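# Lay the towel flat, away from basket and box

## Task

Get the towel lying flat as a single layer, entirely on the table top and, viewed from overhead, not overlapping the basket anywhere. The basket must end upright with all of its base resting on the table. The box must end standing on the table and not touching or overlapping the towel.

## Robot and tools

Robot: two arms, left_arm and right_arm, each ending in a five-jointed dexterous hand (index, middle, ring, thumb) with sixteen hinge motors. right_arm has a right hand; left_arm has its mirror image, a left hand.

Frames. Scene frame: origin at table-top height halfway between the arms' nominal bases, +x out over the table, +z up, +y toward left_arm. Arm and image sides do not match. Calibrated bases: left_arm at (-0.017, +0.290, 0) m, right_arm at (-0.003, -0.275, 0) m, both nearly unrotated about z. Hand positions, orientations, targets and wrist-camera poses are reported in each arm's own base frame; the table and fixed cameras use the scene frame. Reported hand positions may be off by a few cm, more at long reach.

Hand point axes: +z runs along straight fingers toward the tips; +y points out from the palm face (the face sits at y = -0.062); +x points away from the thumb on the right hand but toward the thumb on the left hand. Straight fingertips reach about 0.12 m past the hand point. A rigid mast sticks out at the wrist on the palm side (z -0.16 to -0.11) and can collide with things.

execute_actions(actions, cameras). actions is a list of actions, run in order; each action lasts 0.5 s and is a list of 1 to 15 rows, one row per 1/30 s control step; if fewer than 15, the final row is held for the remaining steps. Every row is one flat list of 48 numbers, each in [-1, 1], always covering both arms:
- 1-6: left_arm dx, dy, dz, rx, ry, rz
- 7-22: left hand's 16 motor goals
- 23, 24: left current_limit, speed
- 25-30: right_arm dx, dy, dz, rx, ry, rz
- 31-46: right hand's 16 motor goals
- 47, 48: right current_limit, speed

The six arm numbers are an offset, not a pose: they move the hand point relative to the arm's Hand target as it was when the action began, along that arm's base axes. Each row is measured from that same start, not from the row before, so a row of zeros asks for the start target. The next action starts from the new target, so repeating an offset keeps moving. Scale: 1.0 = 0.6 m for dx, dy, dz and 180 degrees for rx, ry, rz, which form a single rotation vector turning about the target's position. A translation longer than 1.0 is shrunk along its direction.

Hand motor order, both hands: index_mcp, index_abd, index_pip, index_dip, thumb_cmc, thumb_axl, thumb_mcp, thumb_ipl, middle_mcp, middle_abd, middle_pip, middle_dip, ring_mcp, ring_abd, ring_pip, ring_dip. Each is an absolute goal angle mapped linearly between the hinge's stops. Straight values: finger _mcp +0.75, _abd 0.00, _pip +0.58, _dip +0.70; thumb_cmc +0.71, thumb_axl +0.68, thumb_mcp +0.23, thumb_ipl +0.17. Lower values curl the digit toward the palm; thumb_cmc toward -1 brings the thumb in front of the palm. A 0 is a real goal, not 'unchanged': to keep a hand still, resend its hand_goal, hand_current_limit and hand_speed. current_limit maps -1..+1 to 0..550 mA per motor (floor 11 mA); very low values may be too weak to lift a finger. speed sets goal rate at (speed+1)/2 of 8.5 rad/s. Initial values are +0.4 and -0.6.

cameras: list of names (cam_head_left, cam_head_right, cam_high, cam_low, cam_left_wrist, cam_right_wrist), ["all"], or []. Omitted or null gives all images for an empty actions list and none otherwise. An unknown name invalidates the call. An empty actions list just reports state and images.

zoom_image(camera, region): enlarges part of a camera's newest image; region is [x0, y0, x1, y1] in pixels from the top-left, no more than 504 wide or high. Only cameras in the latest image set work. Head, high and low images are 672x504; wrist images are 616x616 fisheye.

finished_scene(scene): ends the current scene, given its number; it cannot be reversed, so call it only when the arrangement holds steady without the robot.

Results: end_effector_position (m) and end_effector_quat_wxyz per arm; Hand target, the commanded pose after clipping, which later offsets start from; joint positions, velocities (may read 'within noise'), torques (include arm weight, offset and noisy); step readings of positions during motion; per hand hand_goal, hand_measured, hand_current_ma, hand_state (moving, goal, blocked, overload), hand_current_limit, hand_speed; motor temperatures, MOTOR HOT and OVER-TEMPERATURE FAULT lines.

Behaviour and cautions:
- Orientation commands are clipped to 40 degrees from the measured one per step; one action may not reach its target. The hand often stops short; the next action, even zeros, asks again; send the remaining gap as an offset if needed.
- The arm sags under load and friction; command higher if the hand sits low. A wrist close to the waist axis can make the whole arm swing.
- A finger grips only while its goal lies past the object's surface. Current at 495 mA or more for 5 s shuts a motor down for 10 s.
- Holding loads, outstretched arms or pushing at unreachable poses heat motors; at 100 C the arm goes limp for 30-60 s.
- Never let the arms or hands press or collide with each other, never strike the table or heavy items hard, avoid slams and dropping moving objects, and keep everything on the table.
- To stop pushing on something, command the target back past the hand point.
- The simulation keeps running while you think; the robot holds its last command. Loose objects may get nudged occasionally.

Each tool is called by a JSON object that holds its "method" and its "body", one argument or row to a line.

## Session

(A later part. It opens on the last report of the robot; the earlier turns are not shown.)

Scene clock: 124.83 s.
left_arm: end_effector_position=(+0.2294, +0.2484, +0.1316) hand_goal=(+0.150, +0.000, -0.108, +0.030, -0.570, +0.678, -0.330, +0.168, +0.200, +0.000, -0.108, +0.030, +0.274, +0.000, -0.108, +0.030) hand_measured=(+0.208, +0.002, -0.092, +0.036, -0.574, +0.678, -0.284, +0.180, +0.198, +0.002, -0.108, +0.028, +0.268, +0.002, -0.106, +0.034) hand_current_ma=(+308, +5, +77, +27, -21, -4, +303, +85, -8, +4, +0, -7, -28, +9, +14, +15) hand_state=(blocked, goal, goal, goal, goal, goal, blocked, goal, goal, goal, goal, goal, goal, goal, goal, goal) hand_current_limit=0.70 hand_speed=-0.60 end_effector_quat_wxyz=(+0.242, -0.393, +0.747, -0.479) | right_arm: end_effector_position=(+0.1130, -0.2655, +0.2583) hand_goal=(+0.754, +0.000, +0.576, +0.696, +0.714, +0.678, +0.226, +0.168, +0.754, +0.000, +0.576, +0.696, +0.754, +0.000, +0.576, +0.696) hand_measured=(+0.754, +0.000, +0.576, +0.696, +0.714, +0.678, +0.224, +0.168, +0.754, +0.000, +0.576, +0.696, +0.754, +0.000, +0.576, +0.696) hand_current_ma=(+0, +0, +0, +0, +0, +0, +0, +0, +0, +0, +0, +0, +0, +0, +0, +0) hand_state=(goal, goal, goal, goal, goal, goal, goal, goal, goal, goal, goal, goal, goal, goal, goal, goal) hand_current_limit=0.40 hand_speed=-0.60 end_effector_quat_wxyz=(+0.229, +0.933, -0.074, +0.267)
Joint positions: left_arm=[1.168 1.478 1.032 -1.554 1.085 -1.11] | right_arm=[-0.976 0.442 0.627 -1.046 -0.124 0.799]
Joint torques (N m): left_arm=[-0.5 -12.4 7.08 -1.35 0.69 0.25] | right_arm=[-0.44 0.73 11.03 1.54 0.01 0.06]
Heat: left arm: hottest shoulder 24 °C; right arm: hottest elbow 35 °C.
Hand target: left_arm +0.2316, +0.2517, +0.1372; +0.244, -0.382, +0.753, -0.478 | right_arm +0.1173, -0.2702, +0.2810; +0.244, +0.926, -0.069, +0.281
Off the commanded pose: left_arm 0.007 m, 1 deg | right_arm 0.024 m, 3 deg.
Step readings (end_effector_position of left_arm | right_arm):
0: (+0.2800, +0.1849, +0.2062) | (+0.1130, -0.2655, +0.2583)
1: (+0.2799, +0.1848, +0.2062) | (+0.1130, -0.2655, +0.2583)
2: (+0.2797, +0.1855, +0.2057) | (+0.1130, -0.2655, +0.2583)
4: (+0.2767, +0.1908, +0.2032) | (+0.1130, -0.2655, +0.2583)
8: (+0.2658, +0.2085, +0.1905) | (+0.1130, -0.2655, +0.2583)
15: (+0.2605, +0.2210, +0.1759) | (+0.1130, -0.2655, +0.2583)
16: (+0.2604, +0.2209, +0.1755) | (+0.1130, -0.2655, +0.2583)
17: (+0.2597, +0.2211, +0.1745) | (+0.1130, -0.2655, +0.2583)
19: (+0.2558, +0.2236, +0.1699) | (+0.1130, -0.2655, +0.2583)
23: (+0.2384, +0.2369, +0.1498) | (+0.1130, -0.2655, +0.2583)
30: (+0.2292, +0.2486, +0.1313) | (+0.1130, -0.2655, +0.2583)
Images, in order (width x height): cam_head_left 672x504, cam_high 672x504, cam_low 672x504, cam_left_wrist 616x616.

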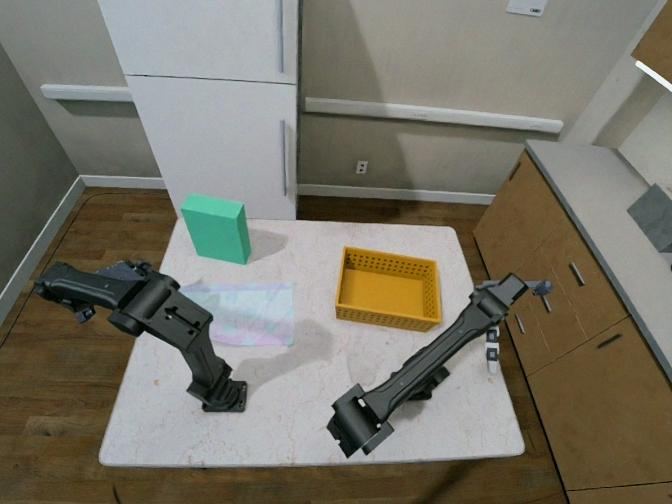

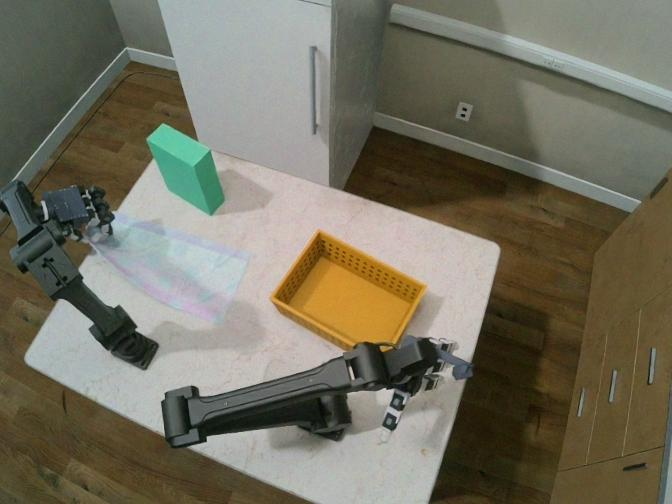

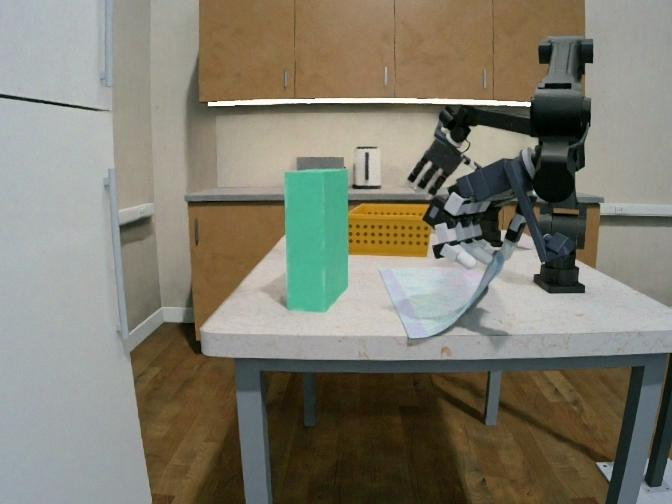

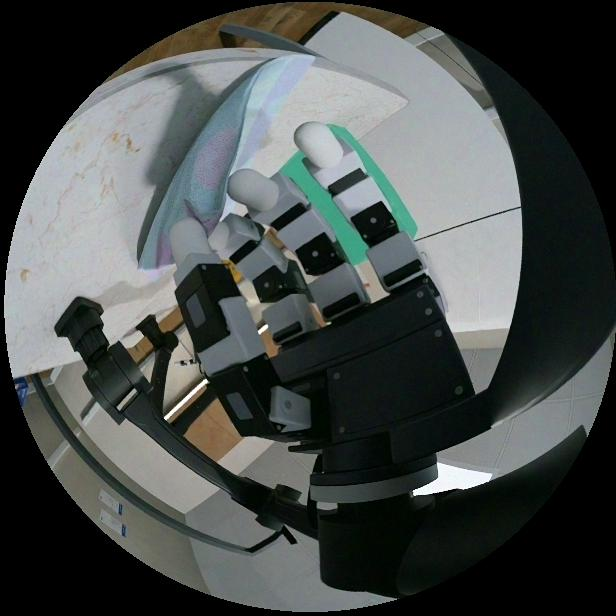

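{"method": "execute_actions", "body": {
  "actions": [
    [[-0.04,0.02,-0.08,0,0,0, 0.15,0,-0.109,0.029,-0.571,0.678,-0.33,0.168,0.2,0,-0.109,0.029,0.274,0,-0.109,0.029,0.7,-0.6, 0,0,0,0,0,0, 0.754,0,0.576,0.696,0.714,0.678,0.226,0.168,0.754,0,0.576,0.696,0.754,0,0.576,0.696,0.4,-0.6]],
    [[-0.04,0.02,-0.07,0,0,0, 0.15,0,-0.109,0.029,-0.571,0.678,-0.33,0.168,0.2,0,-0.109,0.029,0.274,0,-0.109,0.029,0.7,-0.6, 0,0,0,0,0,0, 0.754,0,0.576,0.696,0.714,0.678,0.226,0.168,0.754,0,0.576,0.696,0.754,0,0.576,0.696,0.4,-0.6]]
  ],
  "cameras": ["cam_left_wrist","cam_low","cam_head_left","cam_high"]
}}

{"method": "zoom_image", "body": {
  "camera": "cam_low",
  "region": [360, 230, 540, 360]
}}

{"method": "zoom_image", "body": {
  "camera": "cam_high",
  "region": [60, 160, 290, 340]
}}

Scene clock: 127.00 s.
left_arm: end_effector_position=(+0.1811, +0.2667, +0.0477) hand_goal=(+0.150, +0.000, -0.108, +0.030, -0.570, +0.678, -0.330, +0.168, +0.200, +0.000, -0.108, +0.030, +0.274, +0.000, -0.108, +0.030) hand_measured=(+0.208, +0.002, -0.092, +0.036, -0.574, +0.678, -0.284, +0.180, +0.198, +0.002, -0.108, +0.028, +0.268, +0.002, -0.106, +0.034) hand_current_ma=(+308, +5, +77, +27, -21, -4, +303, +85, -9, +4, +0, -7, -27, +9, +14, +15) hand_state=(blocked, goal, goal, goal, goal, goal, blocked, goal, goal, goal, goal, goal, goal, goal, goal, goal) hand_current_limit=0.70 hand_speed=-0.60 end_effector_quat_wxyz=(+0.233, -0.396, +0.742, -0.487) | right_arm: end_effector_position=(+0.1130, -0.2655, +0.2583) hand_goal=(+0.754, +0.000, +0.576, +0.696, +0.714, +0.678, +0.226, +0.168, +0.754, +0.000, +0.576, +0.696, +0.754, +0.000, +0.576, +0.696) hand_measured=(+0.754, +0.000, +0.576, +0.696, +0.714, +0.678, +0.224, +0.168, +0.754, +0.000, +0.576, +0.696, +0.754, +0.000, +0.576, +0.696) hand_current_ma=(+0, +0, +0, +0, +0, +0, +0, +0, +0, +0, +0, +0, +0, +0, +0, +0) hand_state=(goal, goal, goal, goal, goal, goal, goal, goal, goal, goal, goal, goal, goal, goal, goal, goal) hand_current_limit=0.40 hand_speed=-0.60 end_effector_quat_wxyz=(+0.229, +0.933, -0.074, +0.267)
Joint positions: left_arm=[1.308 1.672 0.972 -1.541 1.011 -0.863] | right_arm=[-0.976 0.442 0.627 -1.046 -0.124 0.799]
Joint torques (N m): left_arm=[-0.26 -13.8 5.33 -0.44 0.51 0.26] | right_arm=[-0.79 0.44 10.99 1.51 -0.01 0.04]
Heat: left arm: hottest shoulder 24 °C; right arm: hottest elbow 35 °C.
Hand target: left_arm +0.1836, +0.2757, +0.0472; +0.244, -0.382, +0.753, -0.478 | right_arm +0.1173, -0.2702, +0.2810; +0.244, +0.926, -0.069, +0.281
Off the commanded pose: left_arm 0.009 m, 3 deg | right_arm 0.024 m, 3 deg.
Step readings (end_effector_position of left_arm | right_arm):
0: (+0.2294, +0.2484, +0.1316) | (+0.1130, -0.2655, +0.2583)
1: (+0.2294, +0.2484, +0.1316) | (+0.1130, -0.2655, +0.2583)
2: (+0.2284, +0.2485, +0.1300) | (+0.1130, -0.2655, +0.2583)
4: (+0.2263, +0.2497, +0.1247) | (+0.1130, -0.2655, +0.2583)
8: (+0.2134, +0.2498, +0.1037) | (+0.1130, -0.2655, +0.2583)
15: (+0.2047, +0.2563, +0.0878) | (+0.1130, -0.2655, +0.2583)
16: (+0.2048, +0.2564, +0.0878) | (+0.1130, -0.2655, +0.2583)
17: (+0.2040, +0.2568, +0.0866) | (+0.1130, -0.2655, +0.2583)
19: (+0.2016, +0.2584, +0.0820) | (+0.1130, -0.2655, +0.2583)
23: (+0.1894, +0.2620, +0.0621) | (+0.1130, -0.2655, +0.2583)
30: (+0.1807, +0.2662, +0.0479) | (+0.1130, -0.2655, +0.2583)
Images, in order (width x height): cam_head_left 672x504, cam_high 672x504, cam_low 672x504, cam_left_wrist 616x616.

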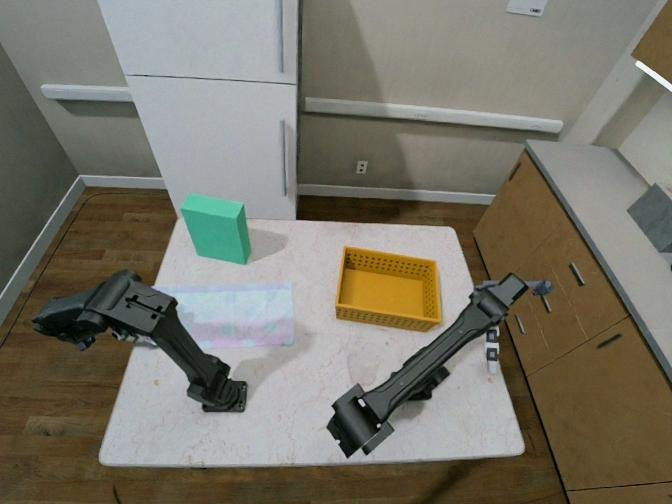

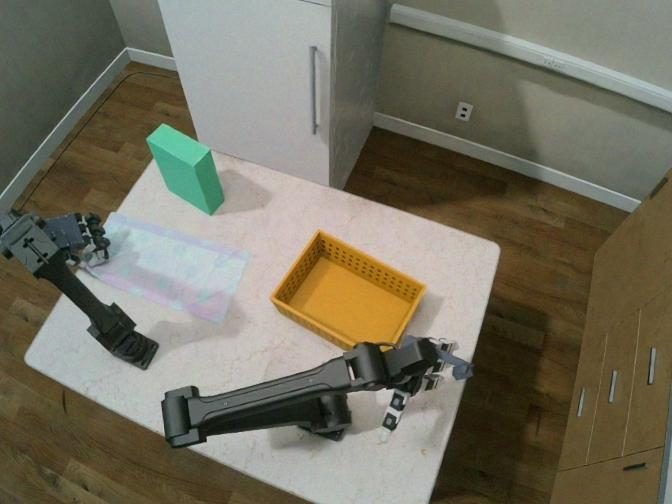

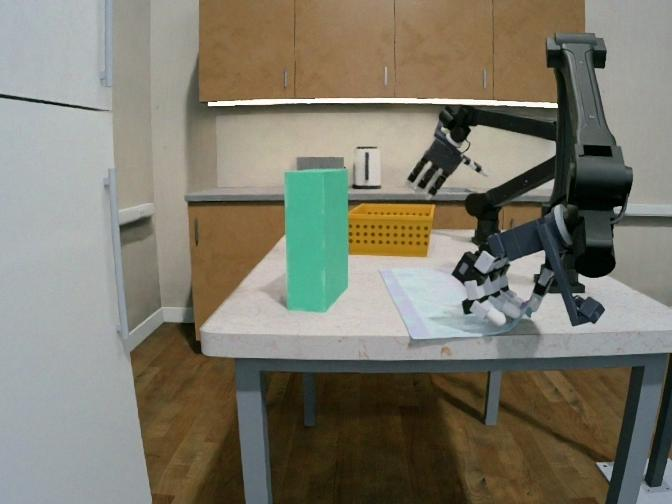

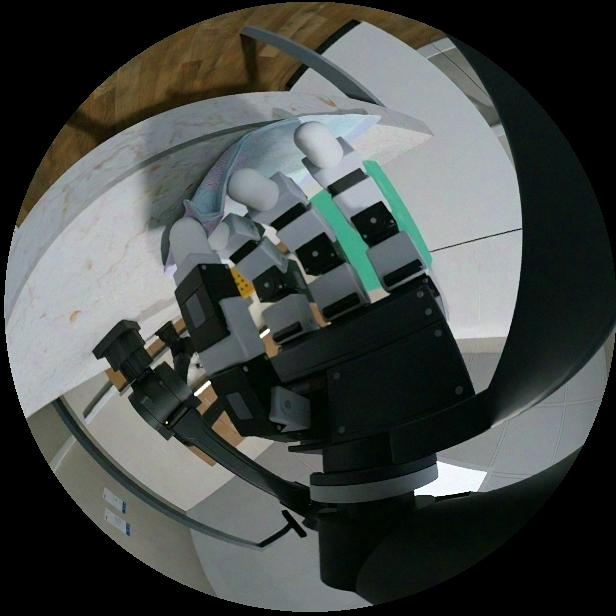

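Scaled by 2.800 from the camera's 672x504 image, which has a finer 960x720 frame.

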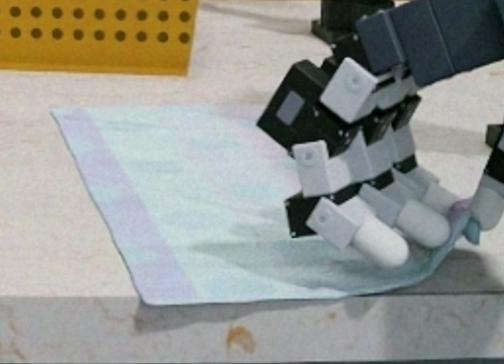

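Scaled by 2.191 from the camera's 672x504 image, which has a finer 960x720 frame.

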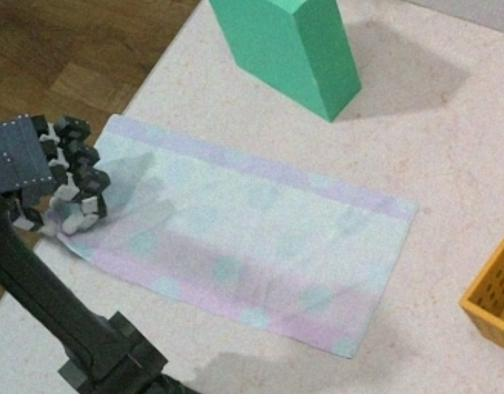

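{"method": "execute_actions", "body": {
  "actions": [
    [[-0.01,-0.01,-0.03,0,0,0, 0.15,0,-0.109,0.029,-0.571,0.678,-0.33,0.168,0.2,0,-0.109,0.029,0.274,0,-0.109,0.029,0.7,-0.6, 0,0,0,0,0,0, 0.754,0,0.576,0.696,0.714,0.678,0.226,0.168,0.754,0,0.576,0.696,0.754,0,0.576,0.696,0.4,-0.6]],
    [[0,0,0,0,0,0, 0.274,0,-0.109,0.029,-0.571,0.678,-0.2,0.168,0.274,0,-0.109,0.029,0.274,0,-0.109,0.029,0.5,-0.8, 0,0,0,0,0,0, 0.754,0,0.576,0.696,0.714,0.678,0.226,0.168,0.754,0,0.576,0.696,0.754,0,0.576,0.696,0.4,-0.6]],
    [[-0.01,0.01,0,0,0,0, 0.454,0,-0.109,0.029,-0.571,0.678,-0.05,0.168,0.454,0,-0.109,0.029,0.454,0,-0.109,0.029,0.5,-0.8, 0,0,0,0,0,0, 0.754,0,0.576,0.696,0.714,0.678,0.226,0.168,0.754,0,0.576,0.696,0.754,0,0.576,0.696,0.4,-0.6]],
    [[0,0,0.06,0,0,0, 0.454,0,-0.109,0.029,-0.571,0.678,-0.05,0.168,0.454,0,-0.109,0.029,0.454,0,-0.109,0.029,0.5,-0.8, 0,0,0,0,0,0, 0.754,0,0.576,0.696,0.714,0.678,0.226,0.168,0.754,0,0.576,0.696,0.754,0,0.576,0.696,0.4,-0.6]]
  ],
  "cameras": ["cam_left_wrist","cam_low","cam_head_left","cam_high"]
}}

{"method": "zoom_image", "body": {
  "camera": "cam_low",
  "region": [360, 230, 540, 360]
}}

{"method": "zoom_image", "body": {
  "camera": "cam_high",
  "region": [60, 160, 290, 340]
}}

Scene clock: 129.80 s.
left_arm: end_effector_position=(+0.1696, +0.2651, +0.0550) hand_goal=(+0.454, +0.000, -0.108, +0.030, -0.570, +0.678, -0.050, +0.168, +0.454, +0.000, -0.108, +0.030, +0.454, +0.000, -0.108, +0.030) hand_measured=(+0.440, +0.000, -0.110, +0.028, -0.572, +0.678, -0.052, +0.170, +0.450, +0.002, -0.110, +0.028, +0.440, +0.002, -0.106, +0.034) hand_current_ma=(-74, +2, -11, -11, -13, -4, -13, +12, -20, +4, -9, -10, -74, +9, +12, +15) hand_state=(goal, goal, goal, goal, goal, goal, goal, goal, goal, goal, goal, goal, goal, goal, goal, goal) hand_current_limit=0.50 hand_speed=-0.80 end_effector_quat_wxyz=(+0.238, -0.389, +0.747, -0.484) | right_arm: end_effector_position=(+0.1130, -0.2655, +0.2583) hand_goal=(+0.754, +0.000, +0.576, +0.696, +0.714, +0.678, +0.226, +0.168, +0.754, +0.000, +0.576, +0.696, +0.754, +0.000, +0.576, +0.696) hand_measured=(+0.754, +0.000, +0.576, +0.696, +0.714, +0.678, +0.224, +0.168, +0.754, +0.000, +0.576, +0.696, +0.754, +0.000, +0.576, +0.696) hand_current_ma=(+0, +0, +0, +0, +0, +0, +0, +0, +0, +0, +0, +0, +0, +0, +0, +0) hand_state=(goal, goal, goal, goal, goal, goal, goal, goal, goal, goal, goal, goal, goal, goal, goal, goal) hand_current_limit=0.40 hand_speed=-0.60 end_effector_quat_wxyz=(+0.229, +0.933, -0.074, +0.267)
Joint positions: left_arm=[1.337 1.649 0.964 -1.585 0.991 -0.806] | right_arm=[-0.976 0.442 0.627 -1.046 -0.124 0.799]
Joint torques (N m): left_arm=[-0.21 -13.98 6.83 -2.06 0.5 0.24] | right_arm=[-0.73 1.14 11.07 1.51 -0.02 0.06]
Heat: left arm: hottest shoulder 24 °C; right arm: hottest elbow 35 °C.
Hand target: left_arm +0.1716, +0.2757, +0.0652; +0.244, -0.382, +0.753, -0.478 | right_arm +0.1173, -0.2702, +0.2810; +0.244, +0.926, -0.069, +0.281
Off the commanded pose: left_arm 0.015 m, 1 deg | right_arm 0.024 m, 3 deg.
Step readings (end_effector_position of left_arm | right_arm):
0: (+0.1811, +0.2667, +0.0477) | (+0.1130, -0.2655, +0.2583)
1: (+0.1811, +0.2667, +0.0477) | (+0.1130, -0.2655, +0.2583)
2: (+0.1810, +0.2674, +0.0472) | (+0.1130, -0.2655, +0.2583)
4: (+0.1809, +0.2675, +0.0445) | (+0.1130, -0.2655, +0.2583)
8: (+0.1798, +0.2639, +0.0379) | (+0.1130, -0.2655, +0.2583)
15: (+0.1795, +0.2635, +0.0341) | (+0.1130, -0.2655, +0.2583)
16: (+0.1795, +0.2635, +0.0341) | (+0.1130, -0.2655, +0.2583)
17: (+0.1795, +0.2635, +0.0341) | (+0.1130, -0.2655, +0.2583)
19: (+0.1794, +0.2634, +0.0342) | (+0.1130, -0.2655, +0.2583)
23: (+0.1795, +0.2637, +0.0340) | (+0.1130, -0.2655, +0.2583)
30: (+0.1796, +0.2638, +0.0340) | (+0.1130, -0.2655, +0.2583)
31: (+0.1796, +0.2638, +0.0340) | (+0.1130, -0.2655, +0.2583)
32: (+0.1791, +0.2638, +0.0337) | (+0.1130, -0.2655, +0.2583)
34: (+0.1784, +0.2643, +0.0329) | (+0.1130, -0.2655, +0.2583)
38: (+0.1748, +0.2659, +0.0302) | (+0.1130, -0.2655, +0.2583)
45: (+0.1704, +0.2689, +0.0297) | (+0.1130, -0.2655, +0.2583)
46: (+0.1704, +0.2689, +0.0297) | (+0.1130, -0.2655, +0.2583)
47: (+0.1704, +0.2681, +0.0303) | (+0.1130, -0.2655, +0.2583)
49: (+0.1699, +0.2655, +0.0336) | (+0.1130, -0.2655, +0.2583)
53: (+0.1687, +0.2618, +0.0447) | (+0.1130, -0.2655, +0.2583)
60: (+0.1696, +0.2653, +0.0549) | (+0.1130, -0.2655, +0.2583)
Images, in order (width x height): cam_head_left 672x504, cam_high 672x504, cam_low 672x504, cam_left_wrist 616x616.

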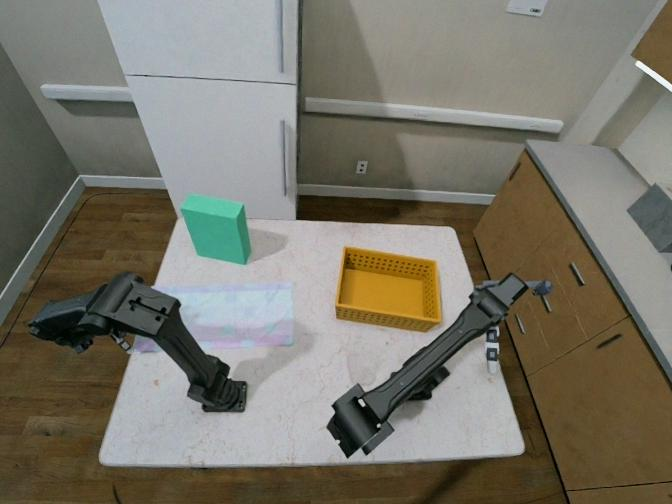

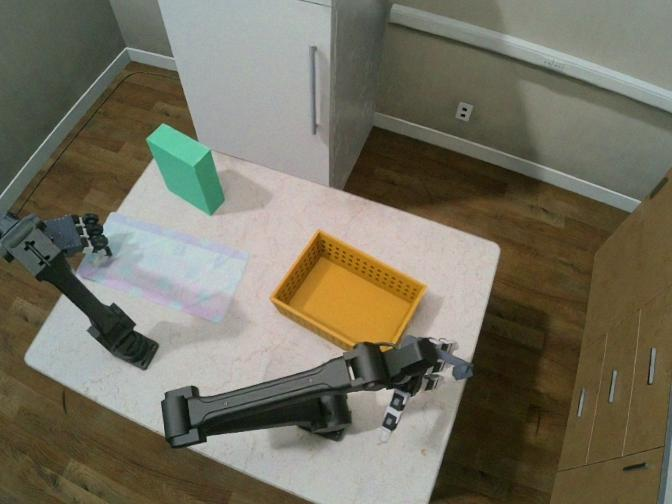

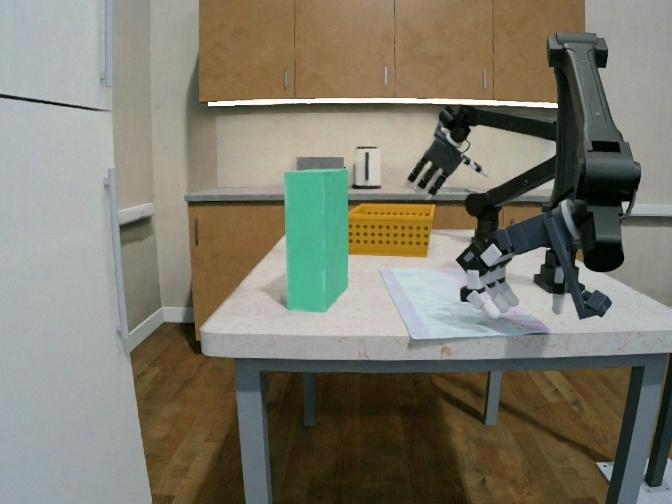

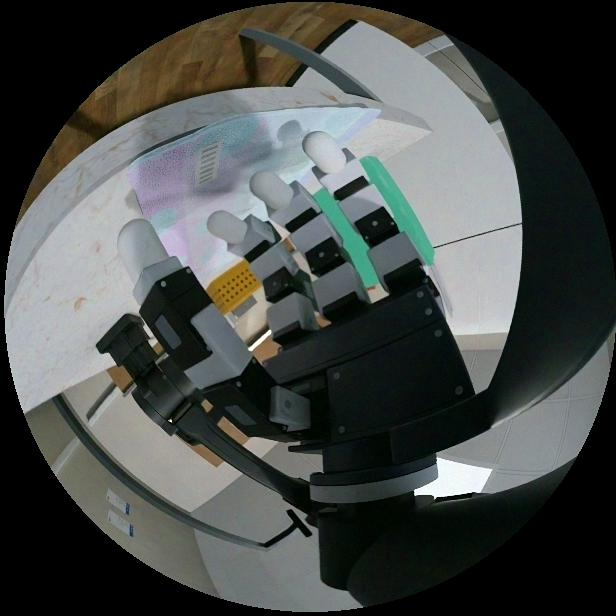

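Scaled by 2.800 from the camera's 672x504 image, which has a finer 960x720 frame.

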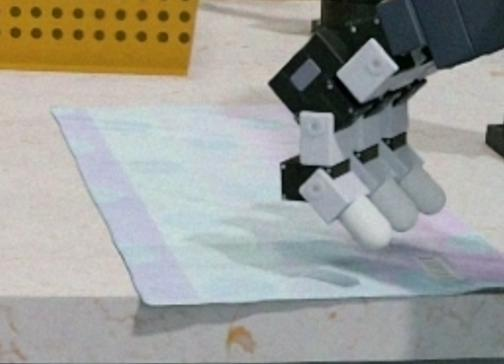

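Scaled by 2.191 from the camera's 672x504 image, which has a finer 960x720 frame.

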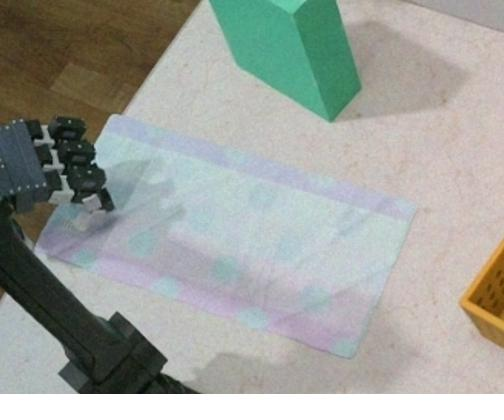

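{"method": "execute_actions", "body": {
  "actions": [
    [[0,0,0.1,0,0,0, 0.6,0,0.358,0.478,-0.571,0.678,0.226,0.168,0.6,0,0.358,0.478,0.6,0,0.358,0.478,0.5,-0.6, 0,0,0,0,0,0, 0.754,0,0.576,0.696,0.714,0.678,0.226,0.168,0.754,0,0.576,0.696,0.754,0,0.576,0.696,0.4,-0.6]],
    [[0.02,-0.05,0.1,0.0257,0.0131,-0.0743, 0.685,0,0.358,0.478,0.714,0.678,0.226,0.168,0.685,0,0.358,0.478,0.685,0,0.358,0.478,0.5,-0.6, 0,0,0,0,0,0, 0.754,0,0.576,0.696,0.714,0.678,0.226,0.168,0.754,0,0.576,0.696,0.754,0,0.576,0.696,0.4,-0.6]],
    [[0.03,-0.1,0,0.0257,0.0131,-0.0743, 0.685,0,0.358,0.478,0.714,0.678,0.226,0.168,0.685,0,0.358,0.478,0.685,0,0.358,0.478,0.5,-0.6, 0,0,0,0,0,0, 0.754,0,0.576,0.696,0.714,0.678,0.226,0.168,0.754,0,0.576,0.696,0.754,0,0.576,0.696,0.4,-0.6]],
    [[0.03,-0.1,0,0.0257,0.0131,-0.0743, 0.685,0,0.358,0.478,0.714,0.678,0.226,0.168,0.685,0,0.358,0.478,0.685,0,0.358,0.478,0.5,-0.6, 0,0,0,0,0,0, 0.754,0,0.576,0.696,0.714,0.678,0.226,0.168,0.754,0,0.576,0.696,0.754,0,0.576,0.696,0.4,-0.6]],
    [[0.03,-0.1,0,0.0257,0.0131,-0.0743, 0.685,0,0.358,0.478,0.714,0.678,0.226,0.168,0.685,0,0.358,0.478,0.685,0,0.358,0.478,0.5,-0.6, 0,0,0,0,0,0, 0.754,0,0.576,0.696,0.714,0.678,0.226,0.168,0.754,0,0.576,0.696,0.754,0,0.576,0.696,0.4,-0.6]],
    [[0.03,-0.05,-0.05,0,0,0, 0.685,0,0.358,0.478,0.714,0.678,0.226,0.168,0.685,0,0.358,0.478,0.685,0,0.358,0.478,0.5,-0.6, 0,0,0,0,0,0, 0.754,0,0.576,0.696,0.714,0.678,0.226,0.168,0.754,0,0.576,0.696,0.754,0,0.576,0.696,0.4,-0.6]]
  ],
  "cameras": ["all"]
}}

Scene clock: 135.17 s.
left_arm: end_effector_position=(+0.2520, +0.0369, +0.1520) hand_goal=(+0.686, +0.000, +0.358, +0.478, +0.714, +0.678, +0.226, +0.168, +0.686, +0.000, +0.358, +0.478, +0.686, +0.000, +0.358, +0.478) hand_measured=(+0.678, +0.000, +0.356, +0.476, +0.700, +0.678, +0.222, +0.170, +0.678, +0.002, +0.356, +0.476, +0.678, +0.002, +0.356, +0.476) hand_current_ma=(-47, +2, -13, -12, -66, -4, -32, +7, -37, +4, -12, -13, -44, +9, -12, -12) hand_state=(goal, goal, goal, goal, goal, goal, goal, goal, goal, goal, goal, goal, goal, goal, goal, goal) hand_current_limit=0.50 hand_speed=-0.60 end_effector_quat_wxyz=(-0.006, +0.011, +0.925, -0.381) | right_arm: end_effector_position=(+0.1130, -0.2655, +0.2583) hand_goal=(+0.754, +0.000, +0.576, +0.696, +0.714, +0.678, +0.226, +0.168, +0.754, +0.000, +0.576, +0.696, +0.754, +0.000, +0.576, +0.696) hand_measured=(+0.754, +0.000, +0.576, +0.696, +0.714, +0.678, +0.224, +0.168, +0.754, +0.000, +0.576, +0.696, +0.754, +0.000, +0.576, +0.696) hand_current_ma=(+0, +0, +0, +0, +0, +0, +0, +0, +0, +0, +0, +0, +0, +0, +0, +0) hand_state=(goal, goal, goal, goal, goal, goal, goal, goal, goal, goal, goal, goal, goal, goal, goal, goal) hand_current_limit=0.40 hand_speed=-0.60 end_effector_quat_wxyz=(+0.229, +0.933, -0.074, +0.267)
Joint positions: left_arm=[0.343 1.208 0.932 -1.639 0.716 -1.074] | right_arm=[-0.976 0.442 0.627 -1.046 -0.124 0.799]
Joint torques (N m): left_arm=[-1.2 -8.35 6.64 0.1 1.02 -0.3] | right_arm=[-0.62 1.08 10.97 1.48 -0.01 0.07]
Heat: left arm: hottest shoulder 24 °C; right arm: hottest elbow 35 °C.
Hand target: left_arm +0.2556, +0.0357, +0.1552; +0.000, +0.002, +0.924, -0.382 | right_arm +0.1173, -0.2702, +0.2810; +0.244, +0.926, -0.069, +0.281
Off the commanded pose: left_arm 0.005 m, 1 deg | right_arm 0.024 m, 3 deg.
Step readings (end_effector_position of left_arm | right_arm):
0: (+0.1696, +0.2651, +0.0550) | (+0.1130, -0.2655, +0.2583)
1: (+0.1695, +0.2648, +0.0552) | (+0.1130, -0.2655, +0.2583)
2: (+0.1692, +0.2644, +0.0570) | (+0.1130, -0.2655, +0.2583)
4: (+0.1687, +0.2626, +0.0655) | (+0.1130, -0.2655, +0.2583)
8: (+0.1692, +0.2659, +0.0945) | (+0.1130, -0.2655, +0.2583)
15: (+0.1705, +0.2728, +0.1168) | (+0.1130, -0.2655, +0.2583)
16: (+0.1698, +0.2725, +0.1166) | (+0.1130, -0.2655, +0.2583)
17: (+0.1670, +0.2712, +0.1159) | (+0.1130, -0.2655, +0.2583)
19: (+0.1639, +0.2654, +0.1198) | (+0.1130, -0.2655, +0.2583)
23: (+0.1780, +0.2499, +0.1474) | (+0.1130, -0.2655, +0.2583)
30: (+0.1859, +0.2398, +0.1762) | (+0.1130, -0.2655, +0.2583)
31: (+0.1853, +0.2398, +0.1756) | (+0.1130, -0.2655, +0.2583)
32: (+0.1823, +0.2404, +0.1744) | (+0.1130, -0.2655, +0.2583)
34: (+0.1822, +0.2345, +0.1722) | (+0.1130, -0.2655, +0.2583)
38: (+0.1982, +0.2036, +0.1737) | (+0.1130, -0.2655, +0.2583)
45: (+0.2072, +0.1894, +0.1811) | (+0.1130, -0.2655, +0.2583)
46: (+0.2066, +0.1890, +0.1805) | (+0.1130, -0.2655, +0.2583)
47: (+0.2046, +0.1893, +0.1797) | (+0.1130, -0.2655, +0.2583)
49: (+0.2042, +0.1799, +0.1763) | (+0.1130, -0.2655, +0.2583)
53: (+0.2182, +0.1430, +0.1751) | (+0.1130, -0.2655, +0.2583)
60: (+0.2241, +0.1281, +0.1791) | (+0.1130, -0.2655, +0.2583)
61: (+0.2238, +0.1283, +0.1791) | (+0.1130, -0.2655, +0.2583)
62: (+0.2233, +0.1283, +0.1787) | (+0.1130, -0.2655, +0.2583)
64: (+0.2256, +0.1189, +0.1776) | (+0.1130, -0.2655, +0.2583)
68: (+0.2384, +0.0803, +0.1778) | (+0.1130, -0.2655, +0.2583)
75: (+0.2407, +0.0659, +0.1780) | (+0.1130, -0.2655, +0.2583)
76: (+0.2406, +0.0659, +0.1780) | (+0.1130, -0.2655, +0.2583)
77: (+0.2408, +0.0651, +0.1779) | (+0.1130, -0.2655, +0.2583)
79: (+0.2440, +0.0592, +0.1756) | (+0.1130, -0.2655, +0.2583)
83: (+0.2490, +0.0440, +0.1623) | (+0.1130, -0.2655, +0.2583)
90: (+0.2523, +0.0369, +0.1526) | (+0.1130, -0.2655, +0.2583)

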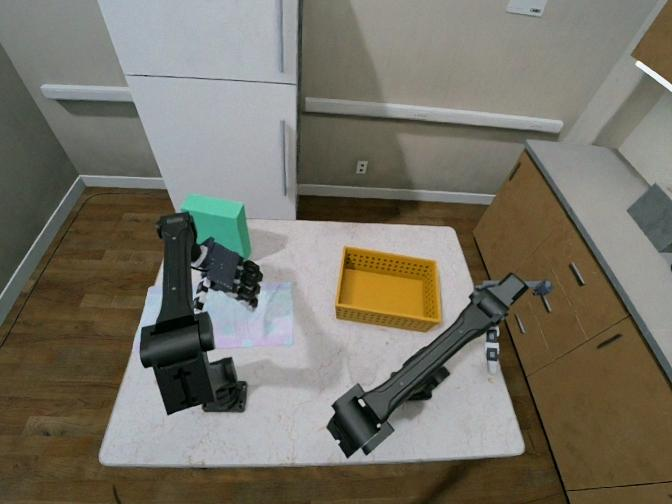

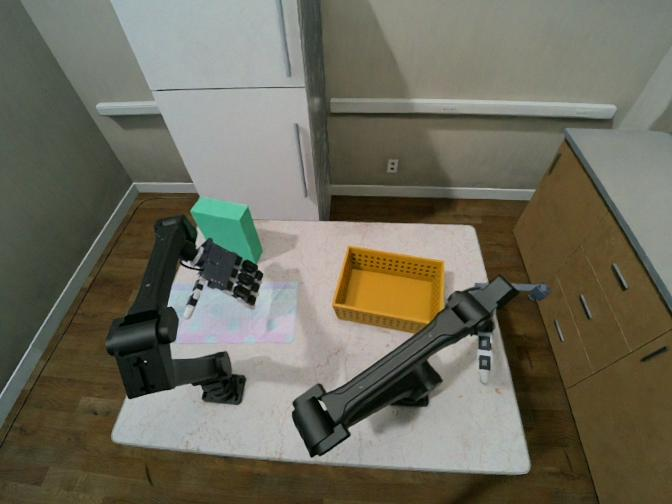

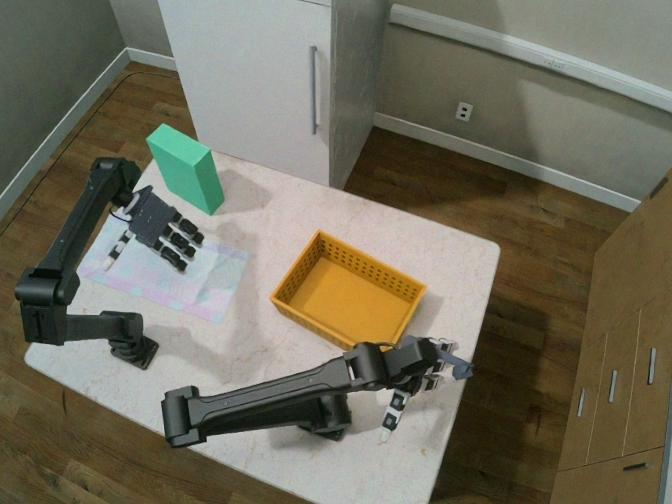

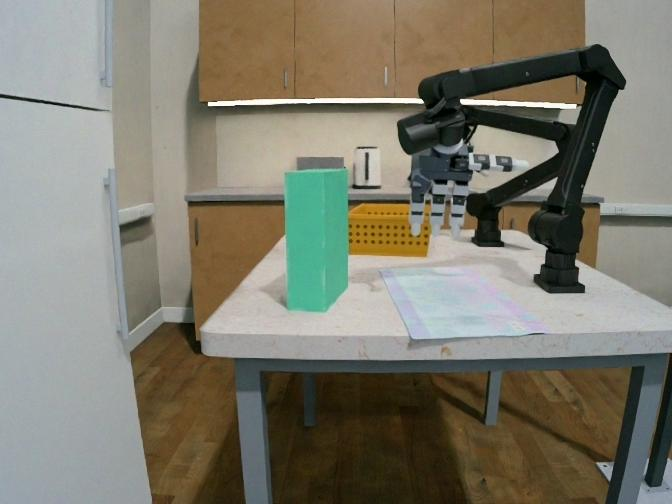

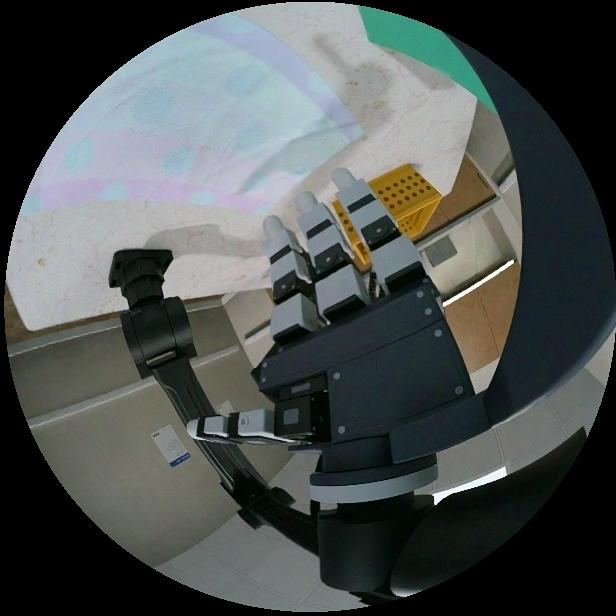

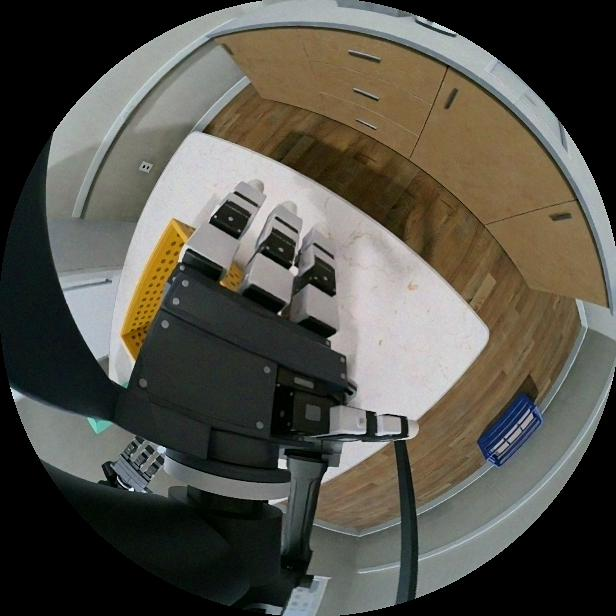

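{"method": "zoom_image", "body": {
  "camera": "cam_low",
  "region": [370, 250, 560, 350]
}}

{"method": "zoom_image", "body": {
  "camera": "cam_head_left",
  "region": [110, 270, 310, 370]
}}

Scaled by 2.653 from the camera's 672x504 image, which has a finer 960x720 frame.

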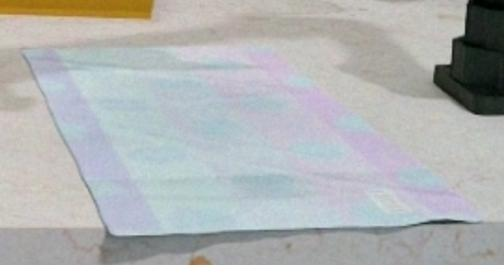

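Scaled by 2.520 from the camera's 672x504 image, which has a finer 960x720 frame.

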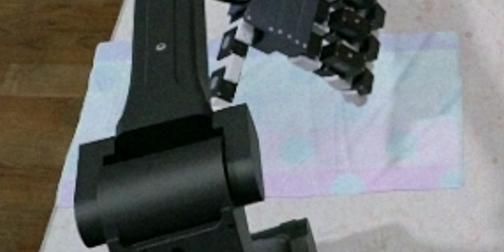

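{"method": "execute_actions", "body": {
  "actions": [
    [[0,0,-0.08,0,0,0, 0.685,0,0.358,0.478,0.714,0.678,0.226,0.168,0.685,0,0.358,0.478,0.685,0,0.358,0.478,0.6,-0.6, 0,0,0,0,0,0, 0.754,0,0.576,0.696,0.714,0.678,0.226,0.168,0.754,0,0.576,0.696,0.754,0,0.576,0.696,0.4,-0.6]],
    [[0,0,-0.08,0,0,0, 0.685,0,0.358,0.478,0.714,0.678,0.226,0.168,0.685,0,0.358,0.478,0.685,0,0.358,0.478,0.6,-0.6, 0,0,0,0,0,0, 0.754,0,0.576,0.696,0.714,0.678,0.226,0.168,0.754,0,0.576,0.696,0.754,0,0.576,0.696,0.4,-0.6]],
    [[0,0,-0.03,0,0,0, 0.685,0,0.358,0.478,0.714,0.678,0.226,0.168,0.685,0,0.358,0.478,0.685,0,0.358,0.478,0.6,-0.6, 0,0,0,0,0,0, 0.754,0,0.576,0.696,0.714,0.678,0.226,0.168,0.754,0,0.576,0.696,0.754,0,0.576,0.696,0.4,-0.6]]
  ],
  "cameras": ["cam_head_left","cam_low","cam_left_wrist"]
}}

Scene clock: 137.57 s.
left_arm: end_effector_position=(+0.2513, +0.0381, +0.0523) hand_goal=(+0.686, +0.000, +0.358, +0.478, +0.714, +0.678, +0.226, +0.168, +0.686, +0.000, +0.358, +0.478, +0.686, +0.000, +0.358, +0.478) hand_measured=(+0.694, +0.004, +0.352, +0.470, +0.702, +0.678, +0.222, +0.170, +0.682, +0.002, +0.356, +0.476, +0.678, +0.002, +0.356, +0.476) hand_current_ma=(+38, +18, -28, -42, -61, -4, -32, +7, -25, +4, -5, -7, -44, +9, -12, -12) hand_state=(goal, goal, goal, goal, goal, goal, goal, goal, goal, goal, goal, goal, goal, goal, goal, goal) hand_current_limit=0.60 hand_speed=-0.60 end_effector_quat_wxyz=(+0.000, -0.005, +0.924, -0.383) | right_arm: end_effector_position=(+0.1130, -0.2655, +0.2583) hand_goal=(+0.754, +0.000, +0.576, +0.696, +0.714, +0.678, +0.226, +0.168, +0.754, +0.000, +0.576, +0.696, +0.754, +0.000, +0.576, +0.696) hand_measured=(+0.754, +0.000, +0.576, +0.696, +0.714, +0.678, +0.224, +0.168, +0.754, +0.000, +0.576, +0.696, +0.754, +0.000, +0.576, +0.696) hand_current_ma=(+0, +0, +0, +0, +0, +0, +0, +0, +0, +0, +0, +0, +0, +0, +0, +0) hand_state=(goal, goal, goal, goal, goal, goal, goal, goal, goal, goal, goal, goal, goal, goal, goal, goal) hand_current_limit=0.40 hand_speed=-0.60 end_effector_quat_wxyz=(+0.229, +0.933, -0.074, +0.267)
Joint positions: left_arm=[0.355 1.329 0.748 -1.321 0.727 -1.099] | right_arm=[-0.976 0.442 0.627 -1.046 -0.124 0.799]
Joint torques (N m): left_arm=[-1.32 -7.06 4.63 0.95 0.64 -0.13] | right_arm=[-0.38 0.62 11.07 1.44 -0.02 0.06]
Heat: left arm: hottest shoulder 24 °C; right arm: hottest elbow 35 °C.
Hand target: left_arm +0.2556, +0.0357, +0.0412; +0.000, +0.002, +0.924, -0.382 | right_arm +0.1173, -0.2702, +0.2810; +0.244, +0.926, -0.069, +0.281
Off the commanded pose: left_arm 0.012 m, 1 deg | right_arm 0.024 m, 3 deg.
Step readings (end_effector_position of left_arm | right_arm):
0: (+0.2520, +0.0369, +0.1520) | (+0.1130, -0.2655, +0.2583)
1: (+0.2521, +0.0366, +0.1521) | (+0.1130, -0.2655, +0.2583)
2: (+0.2536, +0.0368, +0.1500) | (+0.1130, -0.2655, +0.2583)
4: (+0.2543, +0.0368, +0.1393) | (+0.1130, -0.2655, +0.2583)
8: (+0.2485, +0.0347, +0.1164) | (+0.1130, -0.2655, +0.2583)
15: (+0.2511, +0.0357, +0.1059) | (+0.1130, -0.2655, +0.2583)
16: (+0.2519, +0.0359, +0.1057) | (+0.1130, -0.2655, +0.2583)
17: (+0.2530, +0.0363, +0.1036) | (+0.1130, -0.2655, +0.2583)
19: (+0.2548, +0.0370, +0.0940) | (+0.1130, -0.2655, +0.2583)
23: (+0.2484, +0.0347, +0.0703) | (+0.1130, -0.2655, +0.2583)
30: (+0.2506, +0.0355, +0.0577) | (+0.1130, -0.2655, +0.2583)
31: (+0.2509, +0.0356, +0.0576) | (+0.1130, -0.2655, +0.2583)
32: (+0.2517, +0.0359, +0.0568) | (+0.1130, -0.2655, +0.2583)
34: (+0.2533, +0.0365, +0.0542) | (+0.1130, -0.2655, +0.2583)
38: (+0.2518, +0.0381, +0.0526) | (+0.1130, -0.2655, +0.2583)
45: (+0.2514, +0.0382, +0.0522) | (+0.1130, -0.2655, +0.2583)
Images, in order (width x height): cam_head_left 672x504, cam_low 672x504, cam_left_wrist 616x616.

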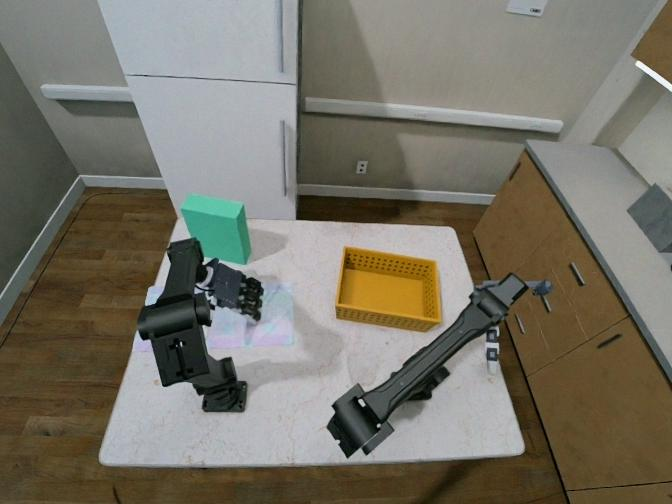

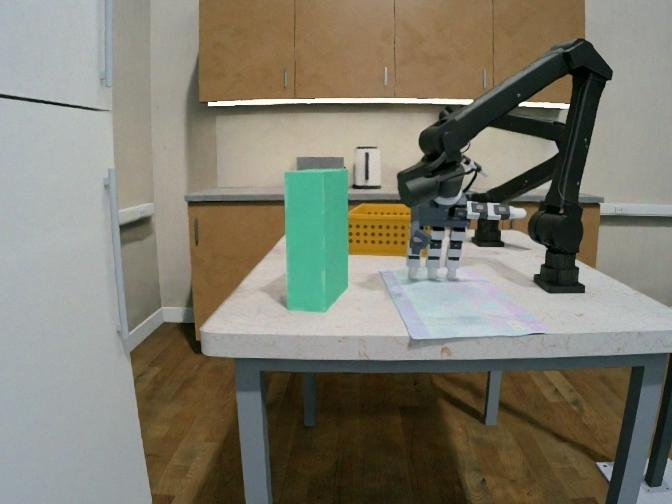

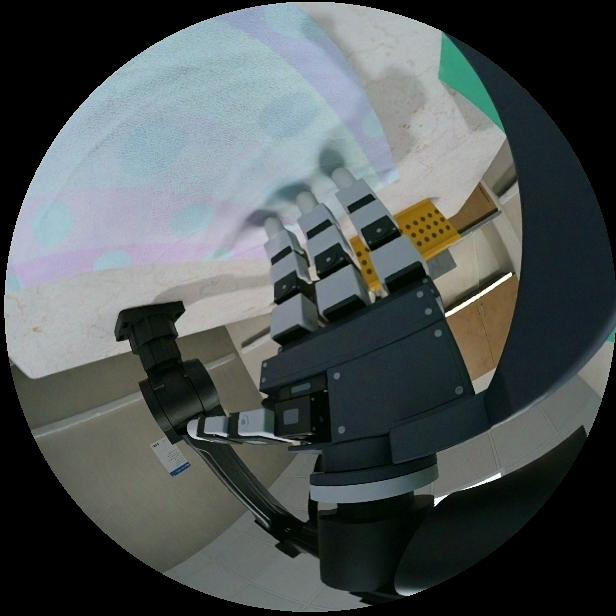

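{"method": "execute_actions", "body": {
  "actions": [
    [[0,-0.03,-0.03,0,0,0, 0.685,0,0.358,0.478,0.714,0.678,0.226,0.168,0.685,0,0.358,0.478,0.685,0,0.358,0.478,0.6,-0.6, 0,0,0,0,0,0, 0.754,0,0.576,0.696,0.714,0.678,0.226,0.168,0.754,0,0.576,0.696,0.754,0,0.576,0.696,0.4,-0.6]],
    [[0,-0.05,0,0,0,0, 0.685,0,0.358,0.478,0.714,0.678,0.226,0.168,0.685,0,0.358,0.478,0.685,0,0.358,0.478,0.6,-0.6, 0,0,0,0,0,0, 0.754,0,0.576,0.696,0.714,0.678,0.226,0.168,0.754,0,0.576,0.696,0.754,0,0.576,0.696,0.4,-0.6]]
  ],
  "cameras": ["cam_head_left","cam_low","cam_left_wrist"]
}}

{"method": "zoom_image", "body": {
  "camera": "cam_low",
  "region": [370, 250, 560, 350]
}}

Scene clock: 139.67 s.
left_arm: end_effector_position=(+0.2534, -0.0097, +0.0518) hand_goal=(+0.686, +0.000, +0.358, +0.478, +0.714, +0.678, +0.226, +0.168, +0.686, +0.000, +0.358, +0.478, +0.686, +0.000, +0.358, +0.478) hand_measured=(+0.622, +0.046, +0.034, +0.394, +0.702, +0.678, +0.222, +0.170, +0.672, +0.004, +0.354, +0.476, +0.678, +0.002, +0.356, +0.476) hand_current_ma=(-337, +200, -440, -418, -61, -4, -32, +7, -69, +16, -21, -14, -44, +9, -12, -12) hand_state=(blocked, blocked, blocked, blocked, goal, goal, goal, goal, goal, goal, goal, goal, goal, goal, goal, goal) hand_current_limit=0.60 hand_speed=-0.60 end_effector_quat_wxyz=(+0.005, -0.026, +0.919, -0.393) | right_arm: end_effector_position=(+0.1130, -0.2655, +0.2583) hand_goal=(+0.754, +0.000, +0.576, +0.696, +0.714, +0.678, +0.226, +0.168, +0.754, +0.000, +0.576, +0.696, +0.754, +0.000, +0.576, +0.696) hand_measured=(+0.754, +0.000, +0.576, +0.696, +0.714, +0.678, +0.224, +0.168, +0.754, +0.000, +0.576, +0.696, +0.754, +0.000, +0.576, +0.696) hand_current_ma=(+0, +0, +0, +0, +0, +0, +0, +0, +0, +0, +0, +0, +0, +0, +0, +0) hand_state=(goal, goal, goal, goal, goal, goal, goal, goal, goal, goal, goal, goal, goal, goal, goal, goal) hand_current_limit=0.40 hand_speed=-0.60 end_effector_quat_wxyz=(+0.229, +0.933, -0.074, +0.267)
Joint positions: left_arm=[0.211 1.263 0.693 -1.174 0.793 -1.344] | right_arm=[-0.976 0.442 0.627 -1.046 -0.124 0.799]
Joint torques (N m): left_arm=[-2.26 -4.37 3.32 2.66 0 0.29] | right_arm=[-0.62 1.03 11.04 1.47 -0.03 0.07]
Heat: left arm: hottest shoulder 24 °C; right arm: hottest elbow 36 °C.
Hand target: left_arm +0.2556, -0.0123, +0.0232; +0.000, +0.002, +0.924, -0.382 | right_arm +0.1173, -0.2702, +0.2810; +0.244, +0.926, -0.069, +0.281
Off the commanded pose: left_arm 0.029 m, 4 deg | right_arm 0.024 m, 3 deg.
Step readings (end_effector_position of left_arm | right_arm):
0: (+0.2513, +0.0381, +0.0523) | (+0.1130, -0.2655, +0.2583)
1: (+0.2513, +0.0381, +0.0523) | (+0.1130, -0.2655, +0.2583)
2: (+0.2512, +0.0372, +0.0513) | (+0.1130, -0.2655, +0.2583)
4: (+0.2509, +0.0350, +0.0506) | (+0.1130, -0.2655, +0.2583)
8: (+0.2513, +0.0314, +0.0511) | (+0.1130, -0.2655, +0.2583)
15: (+0.2509, +0.0296, +0.0519) | (+0.1130, -0.2655, +0.2583)
16: (+0.2505, +0.0292, +0.0518) | (+0.1130, -0.2655, +0.2583)
17: (+0.2507, +0.0275, +0.0518) | (+0.1130, -0.2655, +0.2583)
19: (+0.2509, +0.0225, +0.0524) | (+0.1130, -0.2655, +0.2583)
23: (+0.2530, +0.0051, +0.0548) | (+0.1130, -0.2655, +0.2583)
30: (+0.2535, -0.0085, +0.0522) | (+0.1130, -0.2655, +0.2583)
Images, in order (width x height): cam_head_left 672x504, cam_low 672x504, cam_left_wrist 616x616.

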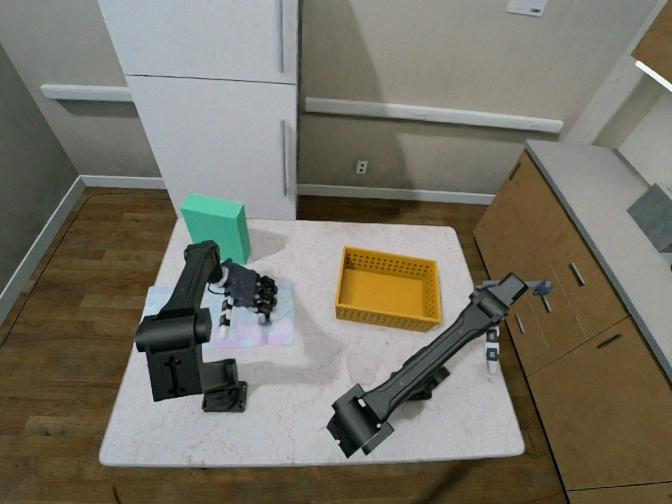

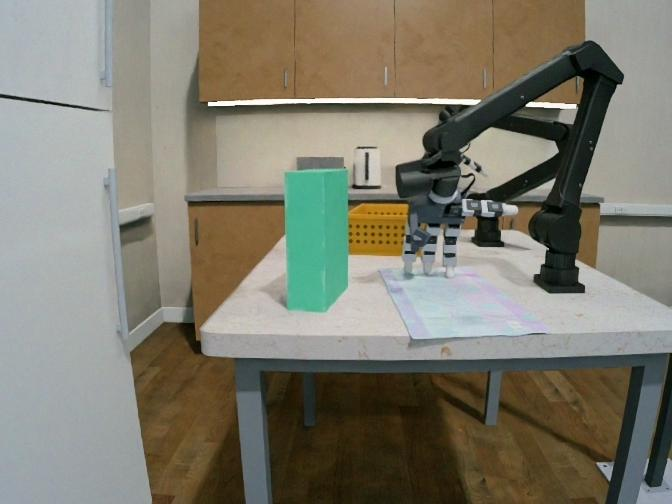

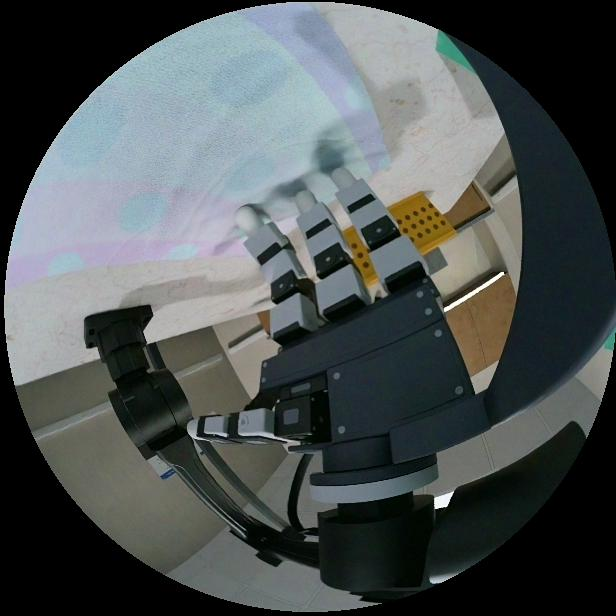

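Scaled by 2.653 from the camera's 672x504 image, which has a finer 960x720 frame.

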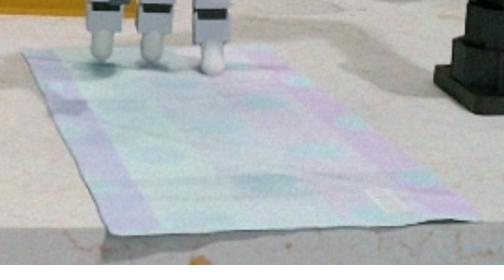

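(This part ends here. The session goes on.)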